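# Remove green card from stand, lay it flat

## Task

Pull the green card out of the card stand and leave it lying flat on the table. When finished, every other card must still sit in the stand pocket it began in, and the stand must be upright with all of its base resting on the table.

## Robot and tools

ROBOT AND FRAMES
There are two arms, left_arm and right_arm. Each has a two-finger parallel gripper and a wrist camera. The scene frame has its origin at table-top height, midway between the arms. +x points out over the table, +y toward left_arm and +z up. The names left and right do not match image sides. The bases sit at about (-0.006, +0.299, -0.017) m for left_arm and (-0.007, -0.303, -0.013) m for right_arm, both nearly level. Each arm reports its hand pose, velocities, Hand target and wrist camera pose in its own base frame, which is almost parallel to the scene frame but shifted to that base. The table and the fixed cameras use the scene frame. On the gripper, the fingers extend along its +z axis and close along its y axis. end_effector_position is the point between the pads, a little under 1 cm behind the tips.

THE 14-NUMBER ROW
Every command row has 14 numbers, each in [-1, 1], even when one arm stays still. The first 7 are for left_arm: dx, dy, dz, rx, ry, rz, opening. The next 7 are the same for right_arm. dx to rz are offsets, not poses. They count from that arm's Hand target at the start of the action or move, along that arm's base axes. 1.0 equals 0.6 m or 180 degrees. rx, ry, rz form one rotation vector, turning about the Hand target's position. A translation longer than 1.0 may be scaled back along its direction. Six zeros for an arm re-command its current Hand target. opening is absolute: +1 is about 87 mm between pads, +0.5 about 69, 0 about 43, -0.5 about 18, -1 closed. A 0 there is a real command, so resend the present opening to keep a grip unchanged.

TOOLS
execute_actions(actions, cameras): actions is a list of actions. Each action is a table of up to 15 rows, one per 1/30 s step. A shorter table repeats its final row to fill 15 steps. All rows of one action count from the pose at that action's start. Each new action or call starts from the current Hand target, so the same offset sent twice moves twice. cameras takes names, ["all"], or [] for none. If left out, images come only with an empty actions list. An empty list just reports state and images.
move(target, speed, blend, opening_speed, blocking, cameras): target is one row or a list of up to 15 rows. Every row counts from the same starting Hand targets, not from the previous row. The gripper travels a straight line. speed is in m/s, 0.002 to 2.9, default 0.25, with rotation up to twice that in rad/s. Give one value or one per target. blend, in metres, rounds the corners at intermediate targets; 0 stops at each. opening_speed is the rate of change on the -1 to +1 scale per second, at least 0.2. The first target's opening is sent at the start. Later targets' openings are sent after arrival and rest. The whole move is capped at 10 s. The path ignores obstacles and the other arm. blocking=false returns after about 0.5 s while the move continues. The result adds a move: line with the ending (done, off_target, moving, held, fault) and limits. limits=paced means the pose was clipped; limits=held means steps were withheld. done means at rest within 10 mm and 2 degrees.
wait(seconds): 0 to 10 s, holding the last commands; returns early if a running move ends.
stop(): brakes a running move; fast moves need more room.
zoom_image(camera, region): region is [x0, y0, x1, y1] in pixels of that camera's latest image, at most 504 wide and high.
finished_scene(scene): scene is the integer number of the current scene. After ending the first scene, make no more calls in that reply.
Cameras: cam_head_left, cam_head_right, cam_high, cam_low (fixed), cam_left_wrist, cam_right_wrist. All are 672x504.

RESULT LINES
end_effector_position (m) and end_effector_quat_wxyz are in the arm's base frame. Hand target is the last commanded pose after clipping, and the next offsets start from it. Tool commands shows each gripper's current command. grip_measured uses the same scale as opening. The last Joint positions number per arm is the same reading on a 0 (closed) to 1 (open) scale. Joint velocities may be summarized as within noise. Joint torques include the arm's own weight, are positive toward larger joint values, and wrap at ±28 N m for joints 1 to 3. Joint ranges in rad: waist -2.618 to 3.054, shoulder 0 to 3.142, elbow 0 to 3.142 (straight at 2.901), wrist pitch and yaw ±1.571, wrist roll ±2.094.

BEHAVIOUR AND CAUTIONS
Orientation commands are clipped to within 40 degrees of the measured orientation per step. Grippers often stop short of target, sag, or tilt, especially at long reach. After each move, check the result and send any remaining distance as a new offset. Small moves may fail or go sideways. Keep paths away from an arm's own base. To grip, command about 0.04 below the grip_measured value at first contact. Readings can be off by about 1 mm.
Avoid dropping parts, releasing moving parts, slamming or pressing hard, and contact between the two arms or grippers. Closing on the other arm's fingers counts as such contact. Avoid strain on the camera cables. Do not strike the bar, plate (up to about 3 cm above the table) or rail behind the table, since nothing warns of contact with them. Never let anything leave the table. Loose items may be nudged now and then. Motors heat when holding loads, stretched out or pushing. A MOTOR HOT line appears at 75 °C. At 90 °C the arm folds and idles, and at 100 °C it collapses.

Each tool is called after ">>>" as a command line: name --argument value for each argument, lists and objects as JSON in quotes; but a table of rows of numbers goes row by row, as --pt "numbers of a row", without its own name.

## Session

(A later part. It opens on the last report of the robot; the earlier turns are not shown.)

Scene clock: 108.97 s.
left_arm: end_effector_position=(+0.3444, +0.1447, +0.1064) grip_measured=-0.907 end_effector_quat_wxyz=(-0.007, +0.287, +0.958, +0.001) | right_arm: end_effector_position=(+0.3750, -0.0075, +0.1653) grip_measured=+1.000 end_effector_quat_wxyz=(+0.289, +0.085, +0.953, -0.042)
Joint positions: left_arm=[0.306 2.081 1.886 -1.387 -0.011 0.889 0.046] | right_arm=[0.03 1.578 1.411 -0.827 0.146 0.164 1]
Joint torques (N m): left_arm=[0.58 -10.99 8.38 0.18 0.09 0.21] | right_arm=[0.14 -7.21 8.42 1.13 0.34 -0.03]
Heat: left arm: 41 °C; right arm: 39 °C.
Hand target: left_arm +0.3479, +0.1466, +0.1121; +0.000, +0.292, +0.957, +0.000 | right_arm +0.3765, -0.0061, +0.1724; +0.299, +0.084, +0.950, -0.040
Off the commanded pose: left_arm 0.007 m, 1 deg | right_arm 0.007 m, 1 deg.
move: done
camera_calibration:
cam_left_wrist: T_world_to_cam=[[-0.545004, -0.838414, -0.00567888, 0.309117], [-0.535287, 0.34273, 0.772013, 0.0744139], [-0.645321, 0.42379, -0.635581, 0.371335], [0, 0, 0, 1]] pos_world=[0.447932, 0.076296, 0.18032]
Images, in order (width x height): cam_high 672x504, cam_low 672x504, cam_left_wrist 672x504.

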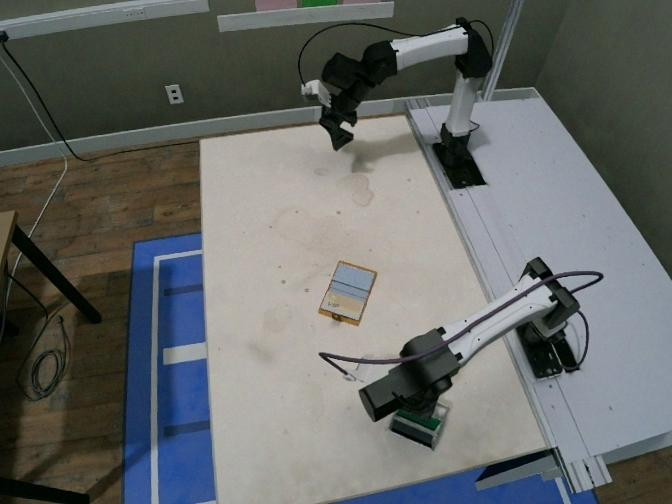

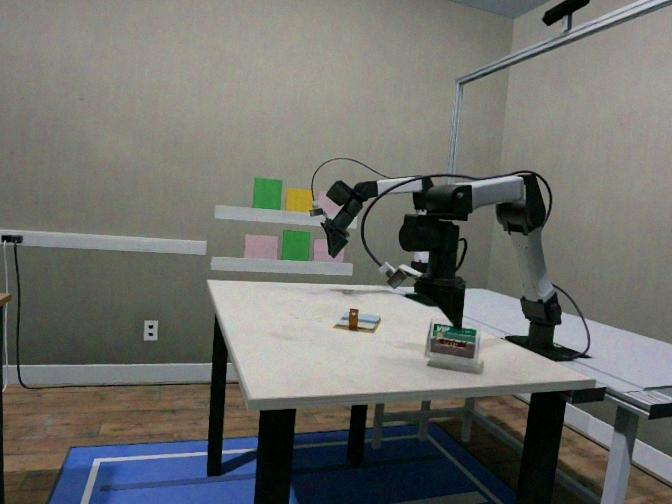

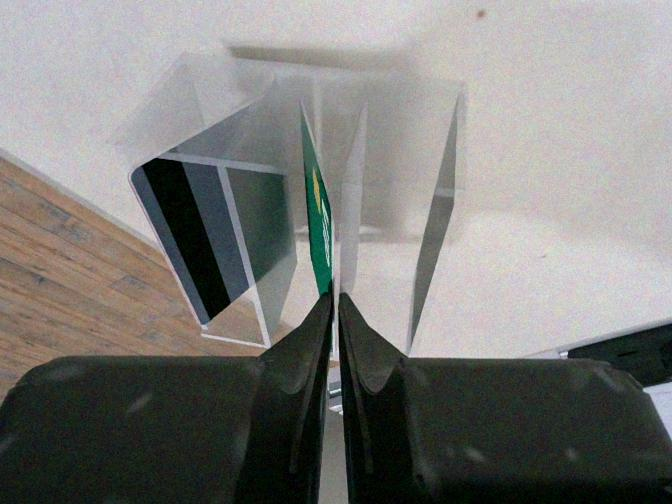

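>>> move --pt "-0.006 -0.009 -0.054 0 0 0 -1 0 0 0 0 0 0 1" --pt "-0.006 -0.009 -0.054 0 0 0 -0.5 0 0 0 0 0 0 1" --pt "-0.006 -0.009 0.03 0 0 0 -0.5 0 0 0 0 0 0 1" --speed 0.04 --opening_speed 0.4 --cameras '["cam_left_wrist","cam_low","cam_high"]'

>>> zoom_image --camera "cam_left_wrist" --region '[100, 0, 500, 370]'

>>> zoom_image --camera "cam_low" --region '[420, 310, 490, 380]'

Scene clock: 121.90 s.
left_arm: end_effector_position=(+0.3403, +0.1434, +0.1202) grip_measured=-0.500 end_effector_quat_wxyz=(-0.013, +0.287, +0.958, -0.002) | right_arm: end_effector_position=(+0.3750, -0.0075, +0.1653) grip_measured=+1.000 end_effector_quat_wxyz=(+0.289, +0.085, +0.953, -0.042)
Joint positions: left_arm=[0.306 2.081 1.939 -1.453 -0.011 0.889 0.25] | right_arm=[0.03 1.578 1.411 -0.827 0.146 0.164 1]
Joint torques (N m): left_arm=[-0.21 -12.36 8.03 0.19 0.09 0.11] | right_arm=[0.16 -7.2 8.4 1.12 0.34 -0.03]
Heat: left arm: 41 °C; right arm: 39 °C.
Hand target: left_arm +0.3444, +0.1412, +0.1301; +0.000, +0.292, +0.957, +0.000 | right_arm +0.3765, -0.0061, +0.1724; +0.299, +0.084, +0.950, -0.040
Off the commanded pose: left_arm 0.011 m, 2 deg | right_arm 0.007 m, 1 deg.
move: off_target (left_arm); target 2's new opening was sent with left_arm's hand 0.009 m and 3 deg from that target
camera_calibration:
cam_left_wrist: T_world_to_cam=[[-0.545013, -0.838414, 0.00471502, 0.304588], [-0.52544, 0.345934, 0.77733, 0.057582], [-0.653356, 0.421178, -0.629075, 0.380271], [0, 0, 0, 1]] pos_world=[0.444712, 0.0752895, 0.193023]
Images, in order (width x height): cam_high 672x504, cam_low 672x504, cam_left_wrist 672x504.

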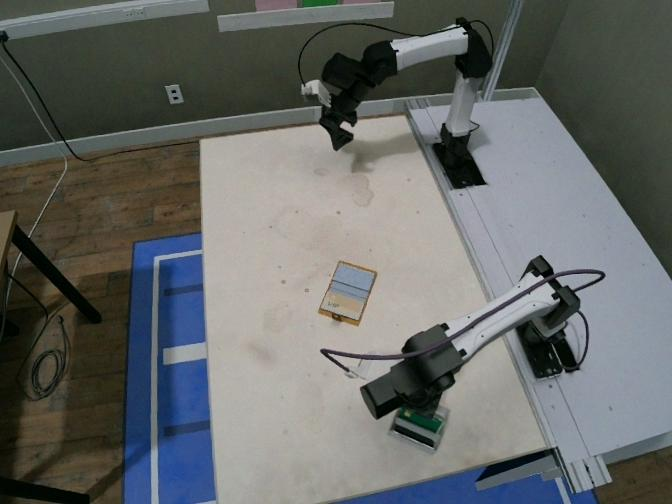

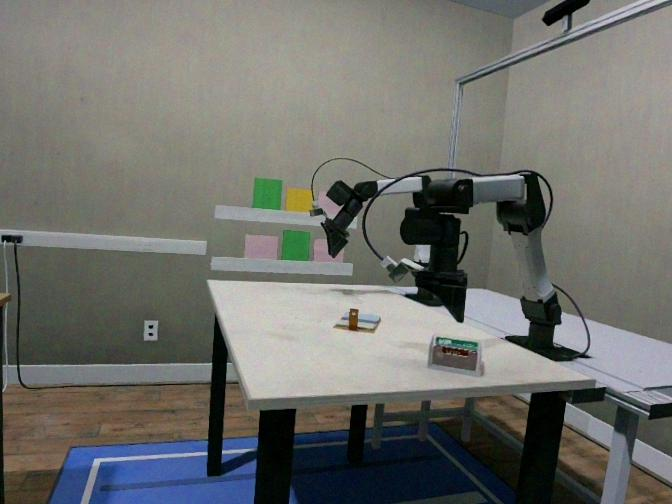

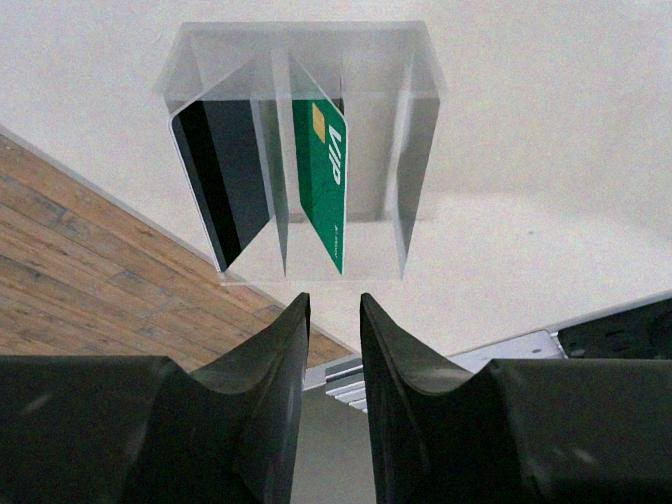

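Scaled by 1.260 from the camera's 672x504 image, which has a finer 960x720 frame.

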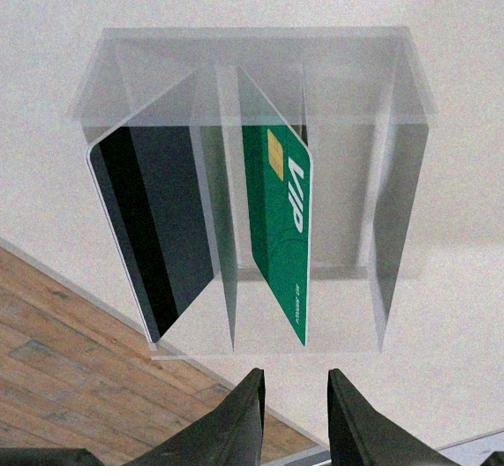

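Scaled by 7.200 from the camera's 672x504 image, which has a finer 960x720 frame.

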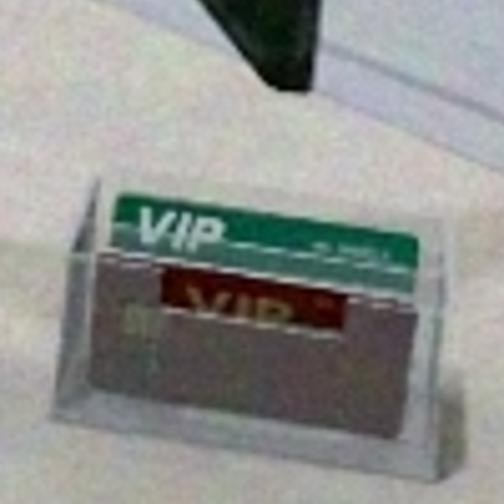

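>>> move --target '[-0.009,-0.020,-0.047,0.116,-0.076,0,-0.5,0,0,0,0,0,0,1]' --speed 0.15 --cameras '["cam_left_wrist","cam_low"]'

>>> zoom_image --camera "cam_left_wrist" --region '[140, 0, 540, 400]'

>>> zoom_image --camera "cam_low" --region '[420, 310, 490, 380]'

Scene clock: 135.20 s.
left_arm: end_effector_position=(+0.3327, +0.1272, +0.0865) grip_measured=-0.500 end_effector_quat_wxyz=(+0.032, +0.296, +0.936, +0.186) | right_arm: end_effector_position=(+0.3750, -0.0075, +0.1653) grip_measured=+1.000 end_effector_quat_wxyz=(+0.289, +0.085, +0.953, -0.042)
Joint positions: left_arm=[0.136 1.787 1.341 -0.899 -0.307 0.783 0.25] | right_arm=[0.03 1.578 1.411 -0.827 0.146 0.164 1]
Joint torques (N m): left_arm=[-0.17 -13.45 5.6 1.15 -0.36 -0.08] | right_arm=[0.13 -7.21 8.4 1.12 0.35 -0.03]
Heat: left arm: 42 °C; right arm: 39 °C.
Hand target: left_arm +0.3390, +0.1292, +0.1019; +0.060, +0.285, +0.934, +0.207 | right_arm +0.3765, -0.0061, +0.1724; +0.299, +0.084, +0.950, -0.040
Off the commanded pose: left_arm 0.017 m, 4 deg | right_arm 0.007 m, 1 deg.
move: off_target (left_arm)
camera_calibration:
cam_left_wrist: T_world_to_cam=[[-0.535571, -0.757169, -0.373976, 0.306369], [-0.667662, 0.108483, 0.736518, 0.166407], [-0.517099, 0.644148, -0.563633, 0.281656], [0, 0, 0, 1]] pos_world=[0.42083, 0.0324933, 0.150764]
Images, in order (width x height): cam_low 672x504, cam_left_wrist 672x504.

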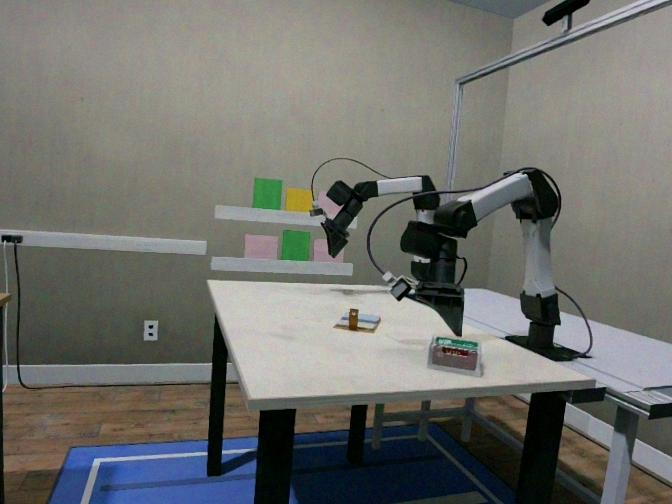

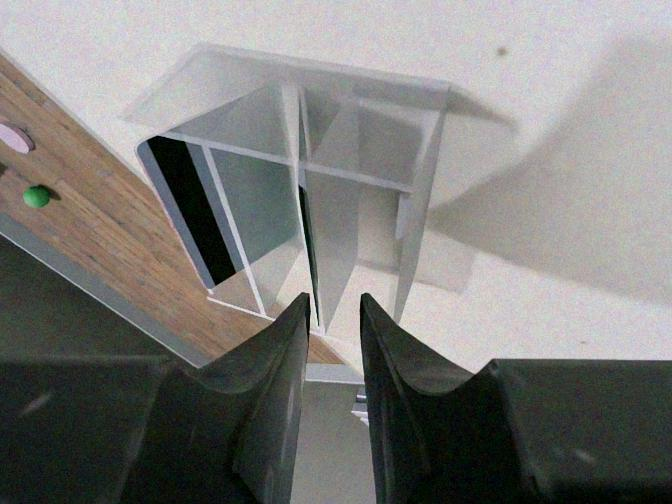

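Scaled by 1.260 from the camera's 672x504 image, which has a finer 960x720 frame.

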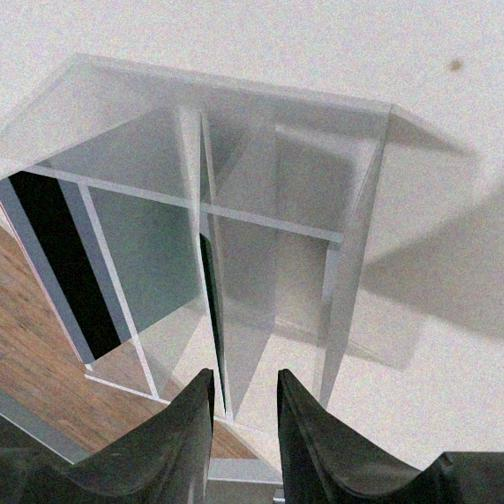

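Scaled by 7.200 from the camera's 672x504 image, which has a finer 960x720 frame.

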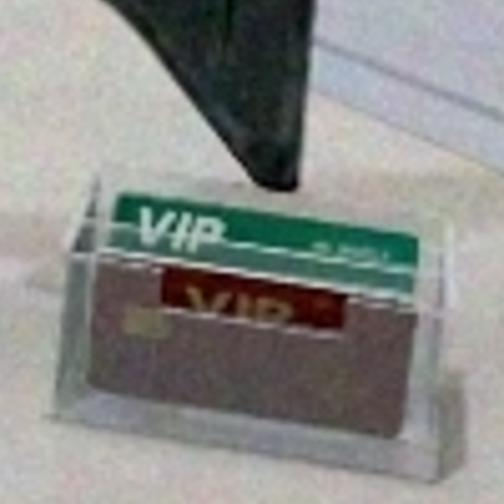

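>>> move --target '[0.006,0.0125,0.003,0.030,-0.039,0.007,-0.5,0,0,0,0,0,0,1]' --speed 0.1 --cameras '["cam_left_wrist"]'

>>> zoom_image --camera "cam_left_wrist" --region '[140, 0, 540, 400]'

Scene clock: 146.33 s.
left_arm: end_effector_position=(+0.3360, +0.1357, +0.0882) grip_measured=-0.500 end_effector_quat_wxyz=(+0.073, +0.276, +0.926, +0.249) | right_arm: end_effector_position=(+0.3750, -0.0075, +0.1653) grip_measured=+1.000 end_effector_quat_wxyz=(+0.289, +0.085, +0.953, -0.042)
Joint positions: left_arm=[0.121 1.708 1.204 -0.712 -0.394 0.772 0.25] | right_arm=[0.03 1.578 1.411 -0.827 0.146 0.164 1]
Joint torques (N m): left_arm=[-0.31 -12.53 5.74 1.41 -0.38 -0.08] | right_arm=[0.16 -7.2 8.42 1.13 0.33 -0.03]
Heat: left arm: 45 °C; right arm: 39 °C.
Hand target: left_arm +0.3426, +0.1368, +0.1038; +0.102, +0.264, +0.921, +0.269 | right_arm +0.3765, -0.0061, +0.1724; +0.299, +0.084, +0.950, -0.040
Off the commanded pose: left_arm 0.017 m, 4 deg | right_arm 0.007 m, 1 deg.
move: off_target (left_arm)
camera_calibration:
cam_left_wrist: T_world_to_cam=[[-0.466956, -0.724262, -0.507344, 0.299458], [-0.754305, 0.0268152, 0.655976, 0.213695], [-0.461494, 0.689004, -0.558835, 0.25361], [0, 0, 0, 1]] pos_world=[0.418064, 0.0364177, 0.153476]
Images, in order (width x height): cam_left_wrist 672x504.

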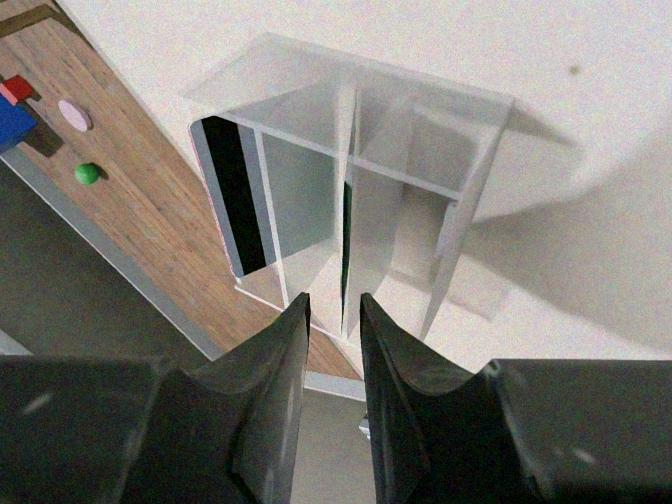

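Scaled by 1.260 from the camera's 672x504 image, which has a finer 960x720 frame.

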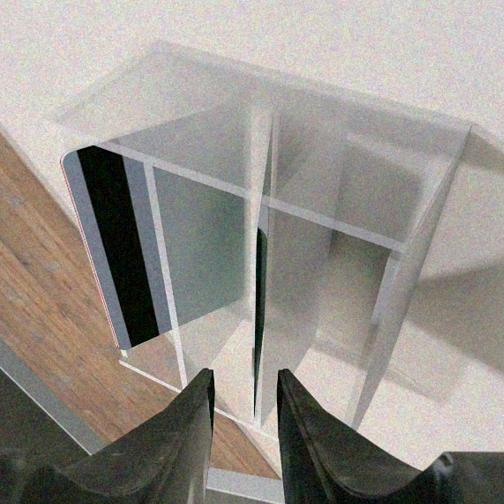

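>>> move --pt "0.004 0.004 -0.025 0 0 0 -0.6 0 0 0 0 0 0 1" --pt "0.004 0.004 -0.025 0 0 0 -1 0 0 0 0 0 0 1" --speed 0.05 --opening_speed 0.4 --cameras '["cam_left_wrist","cam_low"]'

>>> zoom_image --camera "cam_left_wrist" --region '[140, 0, 540, 400]'

>>> zoom_image --camera "cam_low" --region '[420, 310, 490, 380]'

Scene clock: 153.20 s.
left_arm: end_effector_position=(+0.3394, +0.1361, +0.0811) grip_measured=-0.992 end_effector_quat_wxyz=(+0.085, +0.273, +0.924, +0.254) | right_arm: end_effector_position=(+0.3750, -0.0075, +0.1653) grip_measured=+1.000 end_effector_quat_wxyz=(+0.289, +0.085, +0.953, -0.042)
Joint positions: left_arm=[0.121 1.708 1.169 -0.65 -0.394 0.772 0.004] | right_arm=[0.03 1.578 1.411 -0.827 0.146 0.164 1]
Joint torques (N m): left_arm=[0.16 -10.09 5.75 1.46 -0.36 -0.01] | right_arm=[0.17 -7.2 8.44 1.12 0.35 -0.03]
Heat: left arm: 45 °C; right arm: 39 °C.
Hand target: left_arm +0.3449, +0.1391, +0.0887; +0.102, +0.264, +0.921, +0.269 | right_arm +0.3765, -0.0061, +0.1724; +0.299, +0.084, +0.950, -0.040
Off the commanded pose: left_arm 0.010 m, 3 deg | right_arm 0.007 m, 1 deg.
move: off_target (left_arm); target 2's new opening was sent with left_arm's hand 0.010 m and 3 deg from that target
camera_calibration:
cam_left_wrist: T_world_to_cam=[[-0.453381, -0.722569, -0.521861, 0.29412], [-0.771403, 0.0247815, 0.635865, 0.228701], [-0.446524, 0.690854, -0.568627, 0.246409], [0, 0, 0, 1]] pos_world=[0.419796, 0.0366216, 0.148182]
Images, in order (width x height): cam_low 672x504, cam_left_wrist 672x504.

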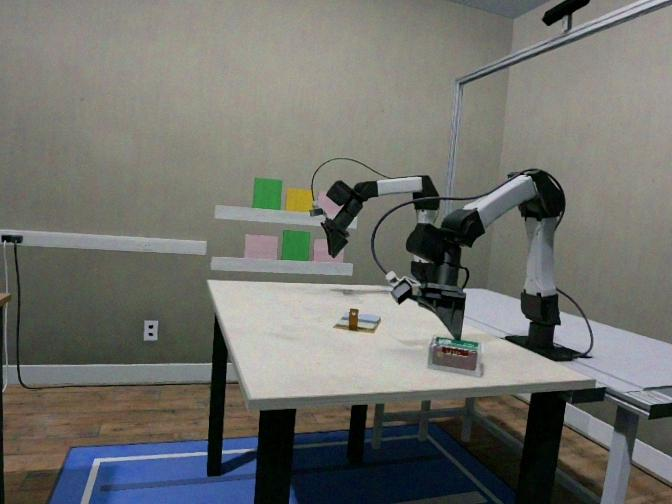

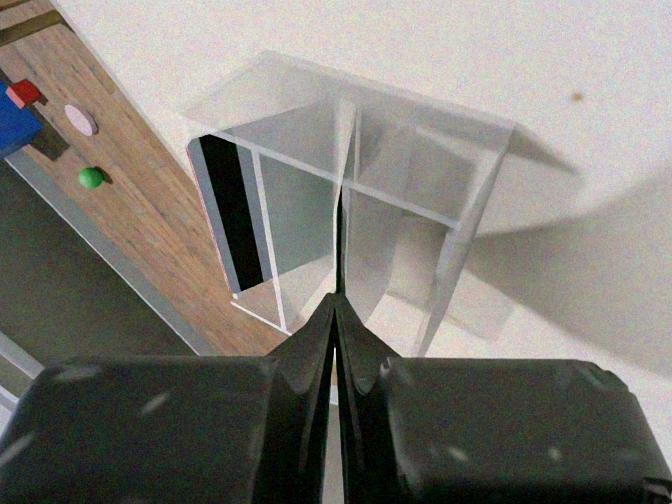

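Scaled by 1.260 from the camera's 672x504 image, which has a finer 960x720 frame.

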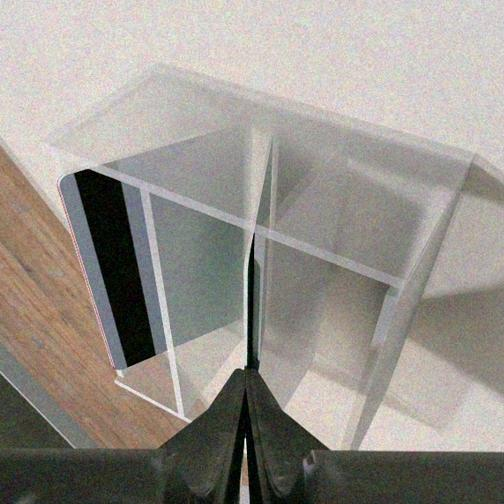

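Scaled by 7.200 from the camera's 672x504 image, which has a finer 960x720 frame.

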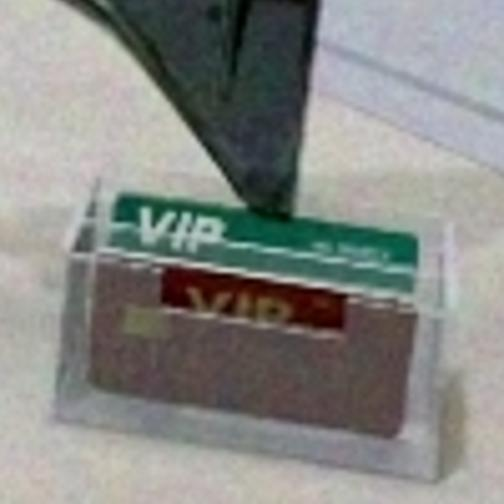

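>>> move --target '[-0.018,-0.028,0.065,0,0,0,-1,0,0,0,0,0,0,1]' --speed 0.06 --cameras '["cam_left_wrist","cam_low"]'

>>> zoom_image --camera "cam_low" --region '[410, 290, 490, 380]'

Scene clock: 156.70 s.
left_arm: end_effector_position=(+0.3278, +0.1213, +0.1058) grip_measured=-0.992 end_effector_quat_wxyz=(+0.077, +0.277, +0.924, +0.252) | right_arm: end_effector_position=(+0.3750, -0.0075, +0.1653) grip_measured=+1.000 end_effector_quat_wxyz=(+0.289, +0.085, +0.953, -0.042)
Joint positions: left_arm=[0.077 1.653 1.214 -0.783 -0.411 0.732 0.004] | right_arm=[0.03 1.578 1.411 -0.827 0.146 0.164 1]
Joint torques (N m): left_arm=[-0.25 -11.62 8.73 0.99 -0.41 -0.09] | right_arm=[0.16 -7.2 8.38 1.13 0.34 -0.04]
Heat: left arm: 45 °C; right arm: 39 °C.
Hand target: left_arm +0.3341, +0.1223, +0.1278; +0.102, +0.264, +0.921, +0.269 | right_arm +0.3765, -0.0061, +0.1724; +0.299, +0.084, +0.950, -0.040
Off the commanded pose: left_arm 0.023 m, 4 deg | right_arm 0.007 m, 1 deg.
move: off_target (left_arm)
camera_calibration:
cam_left_wrist: T_world_to_cam=[[-0.465091, -0.720845, -0.51388, 0.29379], [-0.759494, 0.0266768, 0.649967, 0.198791], [-0.454817, 0.692582, -0.559885, 0.267047], [0, 0, 0, 1]] pos_world=[0.409077, 0.0215221, 0.171281]
Images, in order (width x height): cam_low 672x504, cam_left_wrist 672x504.

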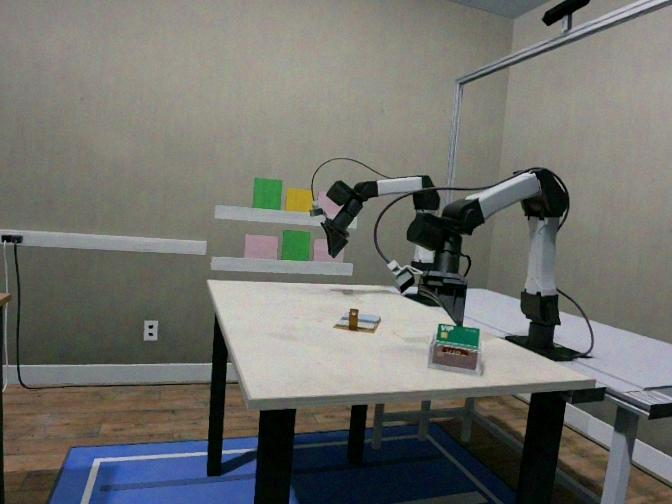

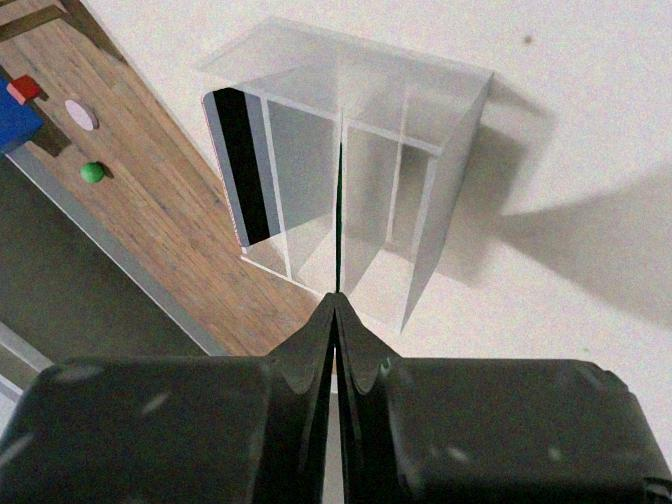

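Scaled by 5.600 from the camera's 672x504 image, which has a finer 960x720 frame.

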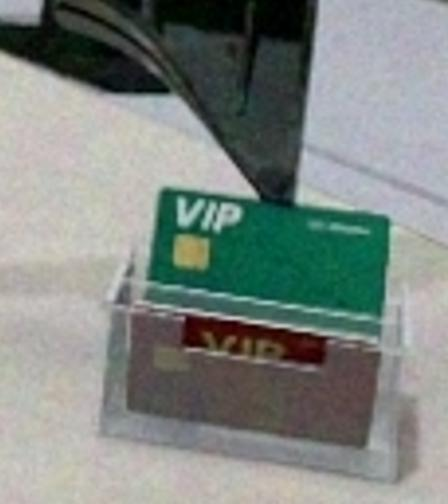

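>>> move --pt "-0.025 -0.034 0.117 0 0 0 -1 0 0 0 0 0 0 1" --pt "0.14 -0.117 0.03 0.078 -0.0965 -0.271 -1 0 0 0 0 0 0 1" --speed '[0.12,0.25]' --blend '[0.02,0]' --cameras '["cam_low","cam_high"]'

>>> zoom_image --camera "cam_low" --region '[330, 200, 530, 390]'

Scene clock: 172.77 s.
left_arm: end_effector_position=(+0.4119, +0.0527, +0.1370) grip_measured=-0.992 end_effector_quat_wxyz=(+0.286, +0.588, +0.677, +0.337) | right_arm: end_effector_position=(+0.3750, -0.0075, +0.1653) grip_measured=+1.000 end_effector_quat_wxyz=(+0.289, +0.085, +0.953, -0.042)
Joint positions: left_arm=[-0.034 1.438 0.85 -0.075 -0.147 1.467 0.004] | right_arm=[0.03 1.578 1.411 -0.827 0.146 0.164 1]
Joint torques (N m): left_arm=[0.64 -7.12 6.3 2.25 0.12 0.11] | right_arm=[0.16 -7.2 8.4 1.12 0.34 -0.03]
Heat: left arm: 44 °C; right arm: 40 °C.
Hand target: left_arm +0.4181, +0.0520, +0.1456; +0.304, +0.586, +0.667, +0.345 | right_arm +0.3765, -0.0061, +0.1724; +0.299, +0.084, +0.950, -0.040
Off the commanded pose: left_arm 0.011 m, 3 deg | right_arm 0.007 m, 1 deg.
move: off_target (left_arm)
Images, in order (width x height): cam_high 672x504, cam_low 672x504.

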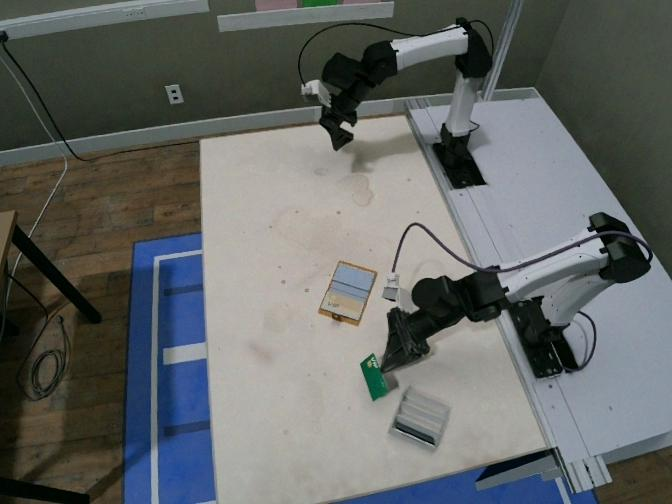

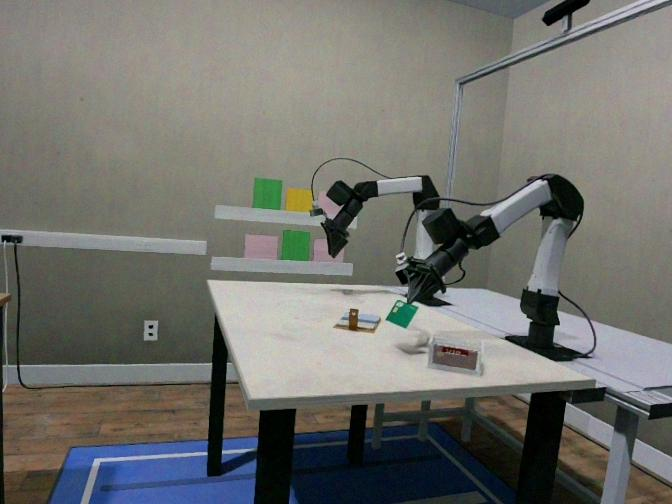

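Scaled by 2.520 from the camera's 672x504 image, which has a finer 960x720 frame.

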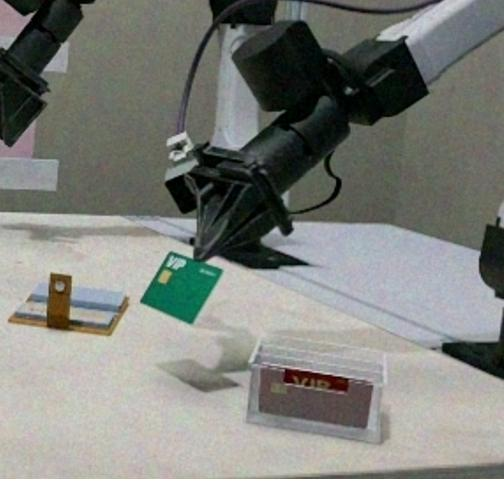

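>>> move --target '[0,0,-0.150,0.007,-0.055,0,-1,0,0,0,0,0,0,1]' --speed 0.15 --cameras '["cam_low"]'

>>> zoom_image --camera "cam_low" --region '[330, 250, 480, 380]'

Scene clock: 178.20 s.
left_arm: end_effector_position=(+0.4113, +0.0533, +0.0489) grip_measured=-0.994 end_effector_quat_wxyz=(+0.342, +0.561, +0.644, +0.391) | right_arm: end_effector_position=(+0.3750, -0.0075, +0.1653) grip_measured=+1.000 end_effector_quat_wxyz=(+0.289, +0.085, +0.953, -0.042)
Joint positions: left_arm=[-0.035 1.716 0.489 0.742 -0.151 1.49 0.003] | right_arm=[0.03 1.578 1.411 -0.827 0.146 0.164 1]
Joint torques (N m): left_arm=[0.05 -5.7 4.98 2.54 -0.04 0.09] | right_arm=[0.14 -7.21 8.4 1.13 0.34 -0.03]
Heat: left arm: 43 °C; right arm: 40 °C.
Hand target: left_arm +0.4182, +0.0521, +0.0557; +0.354, +0.557, +0.634, +0.402 | right_arm +0.3765, -0.0061, +0.1724; +0.299, +0.084, +0.950, -0.040
Off the commanded pose: left_arm 0.010 m, 2 deg | right_arm 0.007 m, 1 deg.
move: done
Images, in order (width x height): cam_low 672x504.

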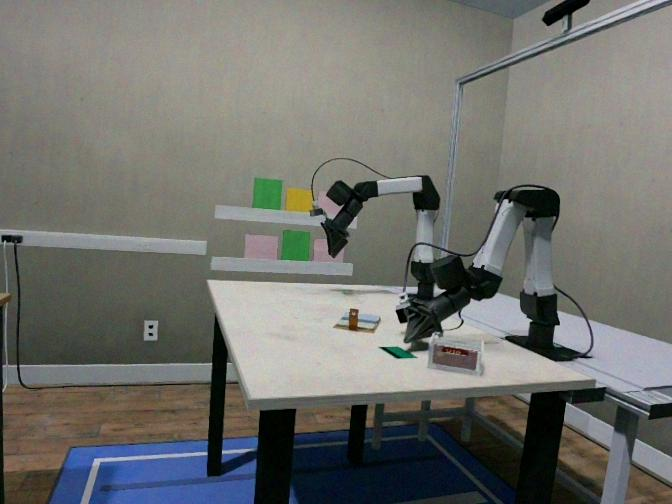

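Scaled by 3.360 from the camera's 672x504 image, which has a finer 960x720 frame.

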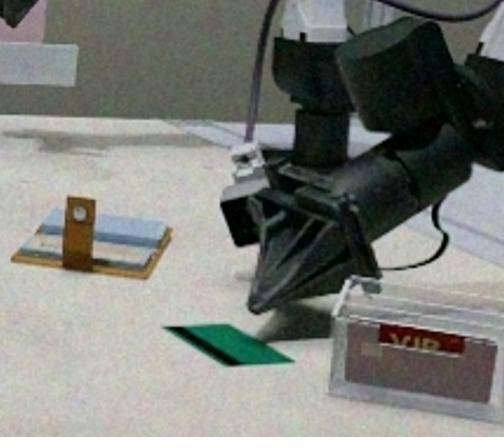

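>>> move --pt "0 0 -0.020 0.003 -0.025 0 -1 0 0 0 0 0 0 1" --pt "0 0 -0.020 0.003 -0.025 0 -0.8 0 0 0 0 0 0 1" --speed 0.06 --opening_speed 0.4 --cameras '["cam_low"]'

>>> zoom_image --camera "cam_low" --region '[330, 250, 480, 380]'

Scene clock: 182.73 s.
left_arm: end_effector_position=(+0.4131, +0.0533, +0.0333) grip_measured=-0.800 end_effector_quat_wxyz=(+0.361, +0.550, +0.632, +0.409) | right_arm: end_effector_position=(+0.3750, -0.0075, +0.1653) grip_measured=+1.000 end_effector_quat_wxyz=(+0.289, +0.085, +0.953, -0.042)
Joint positions: left_arm=[-0.035 1.855 0.443 0.991 -0.151 1.497 0.1] | right_arm=[0.03 1.578 1.411 -0.827 0.146 0.164 1]
Joint torques (N m): left_arm=[-0.21 -6.48 3.4 2.78 -0.11 0.12] | right_arm=[0.16 -7.24 8.39 1.12 0.34 -0.04]
Heat: left arm: 42 °C; right arm: 40 °C.
Hand target: left_arm +0.4182, +0.0521, +0.0438; +0.376, +0.543, +0.618, +0.426 | right_arm +0.3765, -0.0061, +0.1724; +0.299, +0.084, +0.950, -0.040
Off the commanded pose: left_arm 0.012 m, 3 deg | right_arm 0.007 m, 1 deg.
move: off_target (left_arm); target 2's new opening was sent with left_arm's hand 0.012 m and 3 deg from that target
Images, in order (width x height): cam_low 672x504.

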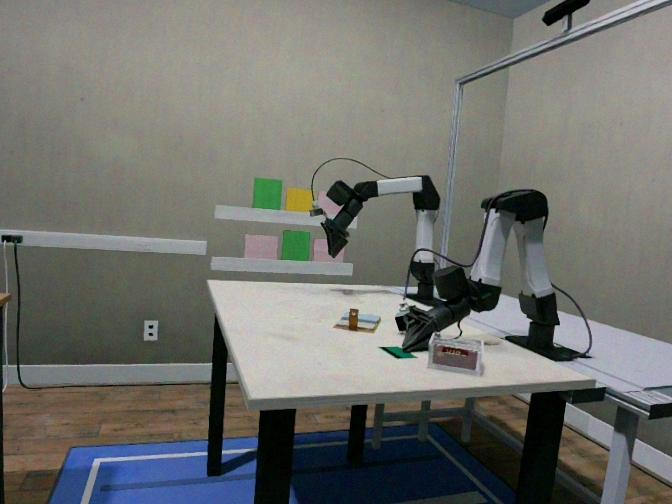

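Scaled by 3.360 from the camera's 672x504 image, which has a finer 960x720 frame.

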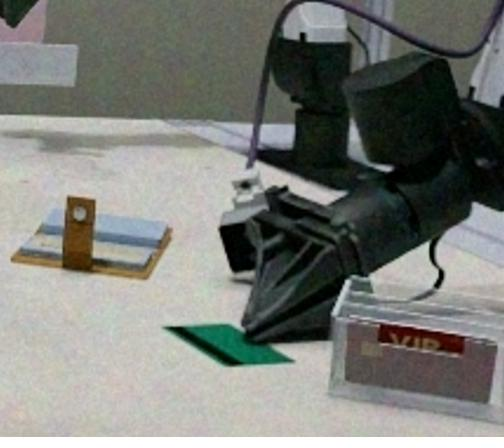

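>>> move --target '[-0.04,0,0.25,0,0,0,-0.8,0,0,0,0,0,0,1]' --speed 0.15 --cameras '["cam_low","cam_high"]'

>>> zoom_image --camera "cam_low" --region '[330, 250, 480, 380]'

Scene clock: 186.43 s.
left_arm: end_effector_position=(+0.3893, +0.0534, +0.1727) grip_measured=-0.800 end_effector_quat_wxyz=(+0.363, +0.551, +0.629, +0.412) | right_arm: end_effector_position=(+0.3750, -0.0075, +0.1653) grip_measured=+1.000 end_effector_quat_wxyz=(+0.289, +0.085, +0.953, -0.042)
Joint positions: left_arm=[-0.036 1.23 0.626 0.189 -0.151 1.502 0.1] | right_arm=[0.03 1.578 1.411 -0.827 0.146 0.164 1]
Joint torques (N m): left_arm=[-0.32 -6.28 9.21 2.12 -0.15 0.07] | right_arm=[0.14 -7.21 8.4 1.12 0.34 -0.04]
Heat: left arm: 42 °C; right arm: 40 °C.
Hand target: left_arm +0.3942, +0.0522, +0.1937; +0.376, +0.543, +0.618, +0.427 | right_arm +0.3765, -0.0061, +0.1724; +0.299, +0.084, +0.950, -0.040
Off the commanded pose: left_arm 0.022 m, 3 deg | right_arm 0.007 m, 1 deg.
move: off_target (left_arm)
Images, in order (width x height): cam_high 672x504, cam_low 672x504.

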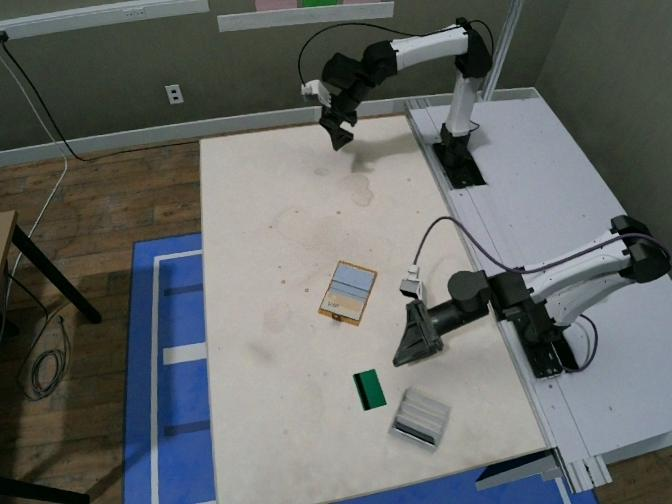

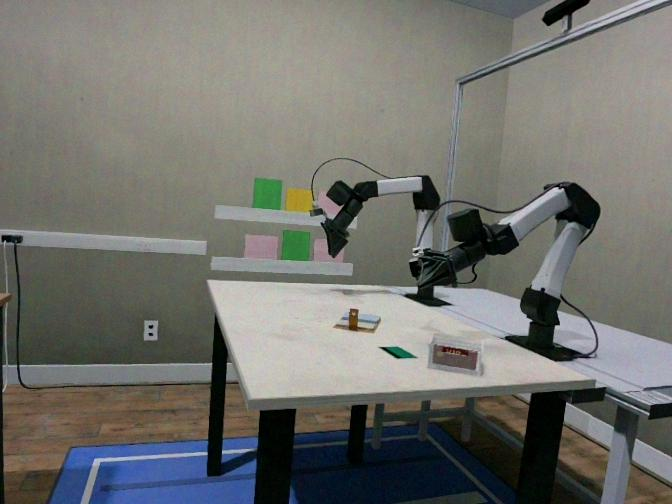

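Scaled by 3.360 from the camera's 672x504 image, which has a finer 960x720 frame.

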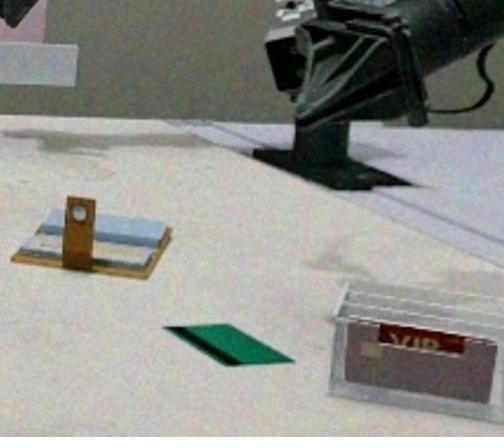

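Done; next scene.

>>> finished_scene --scene 1

The scene is finished: the task was done.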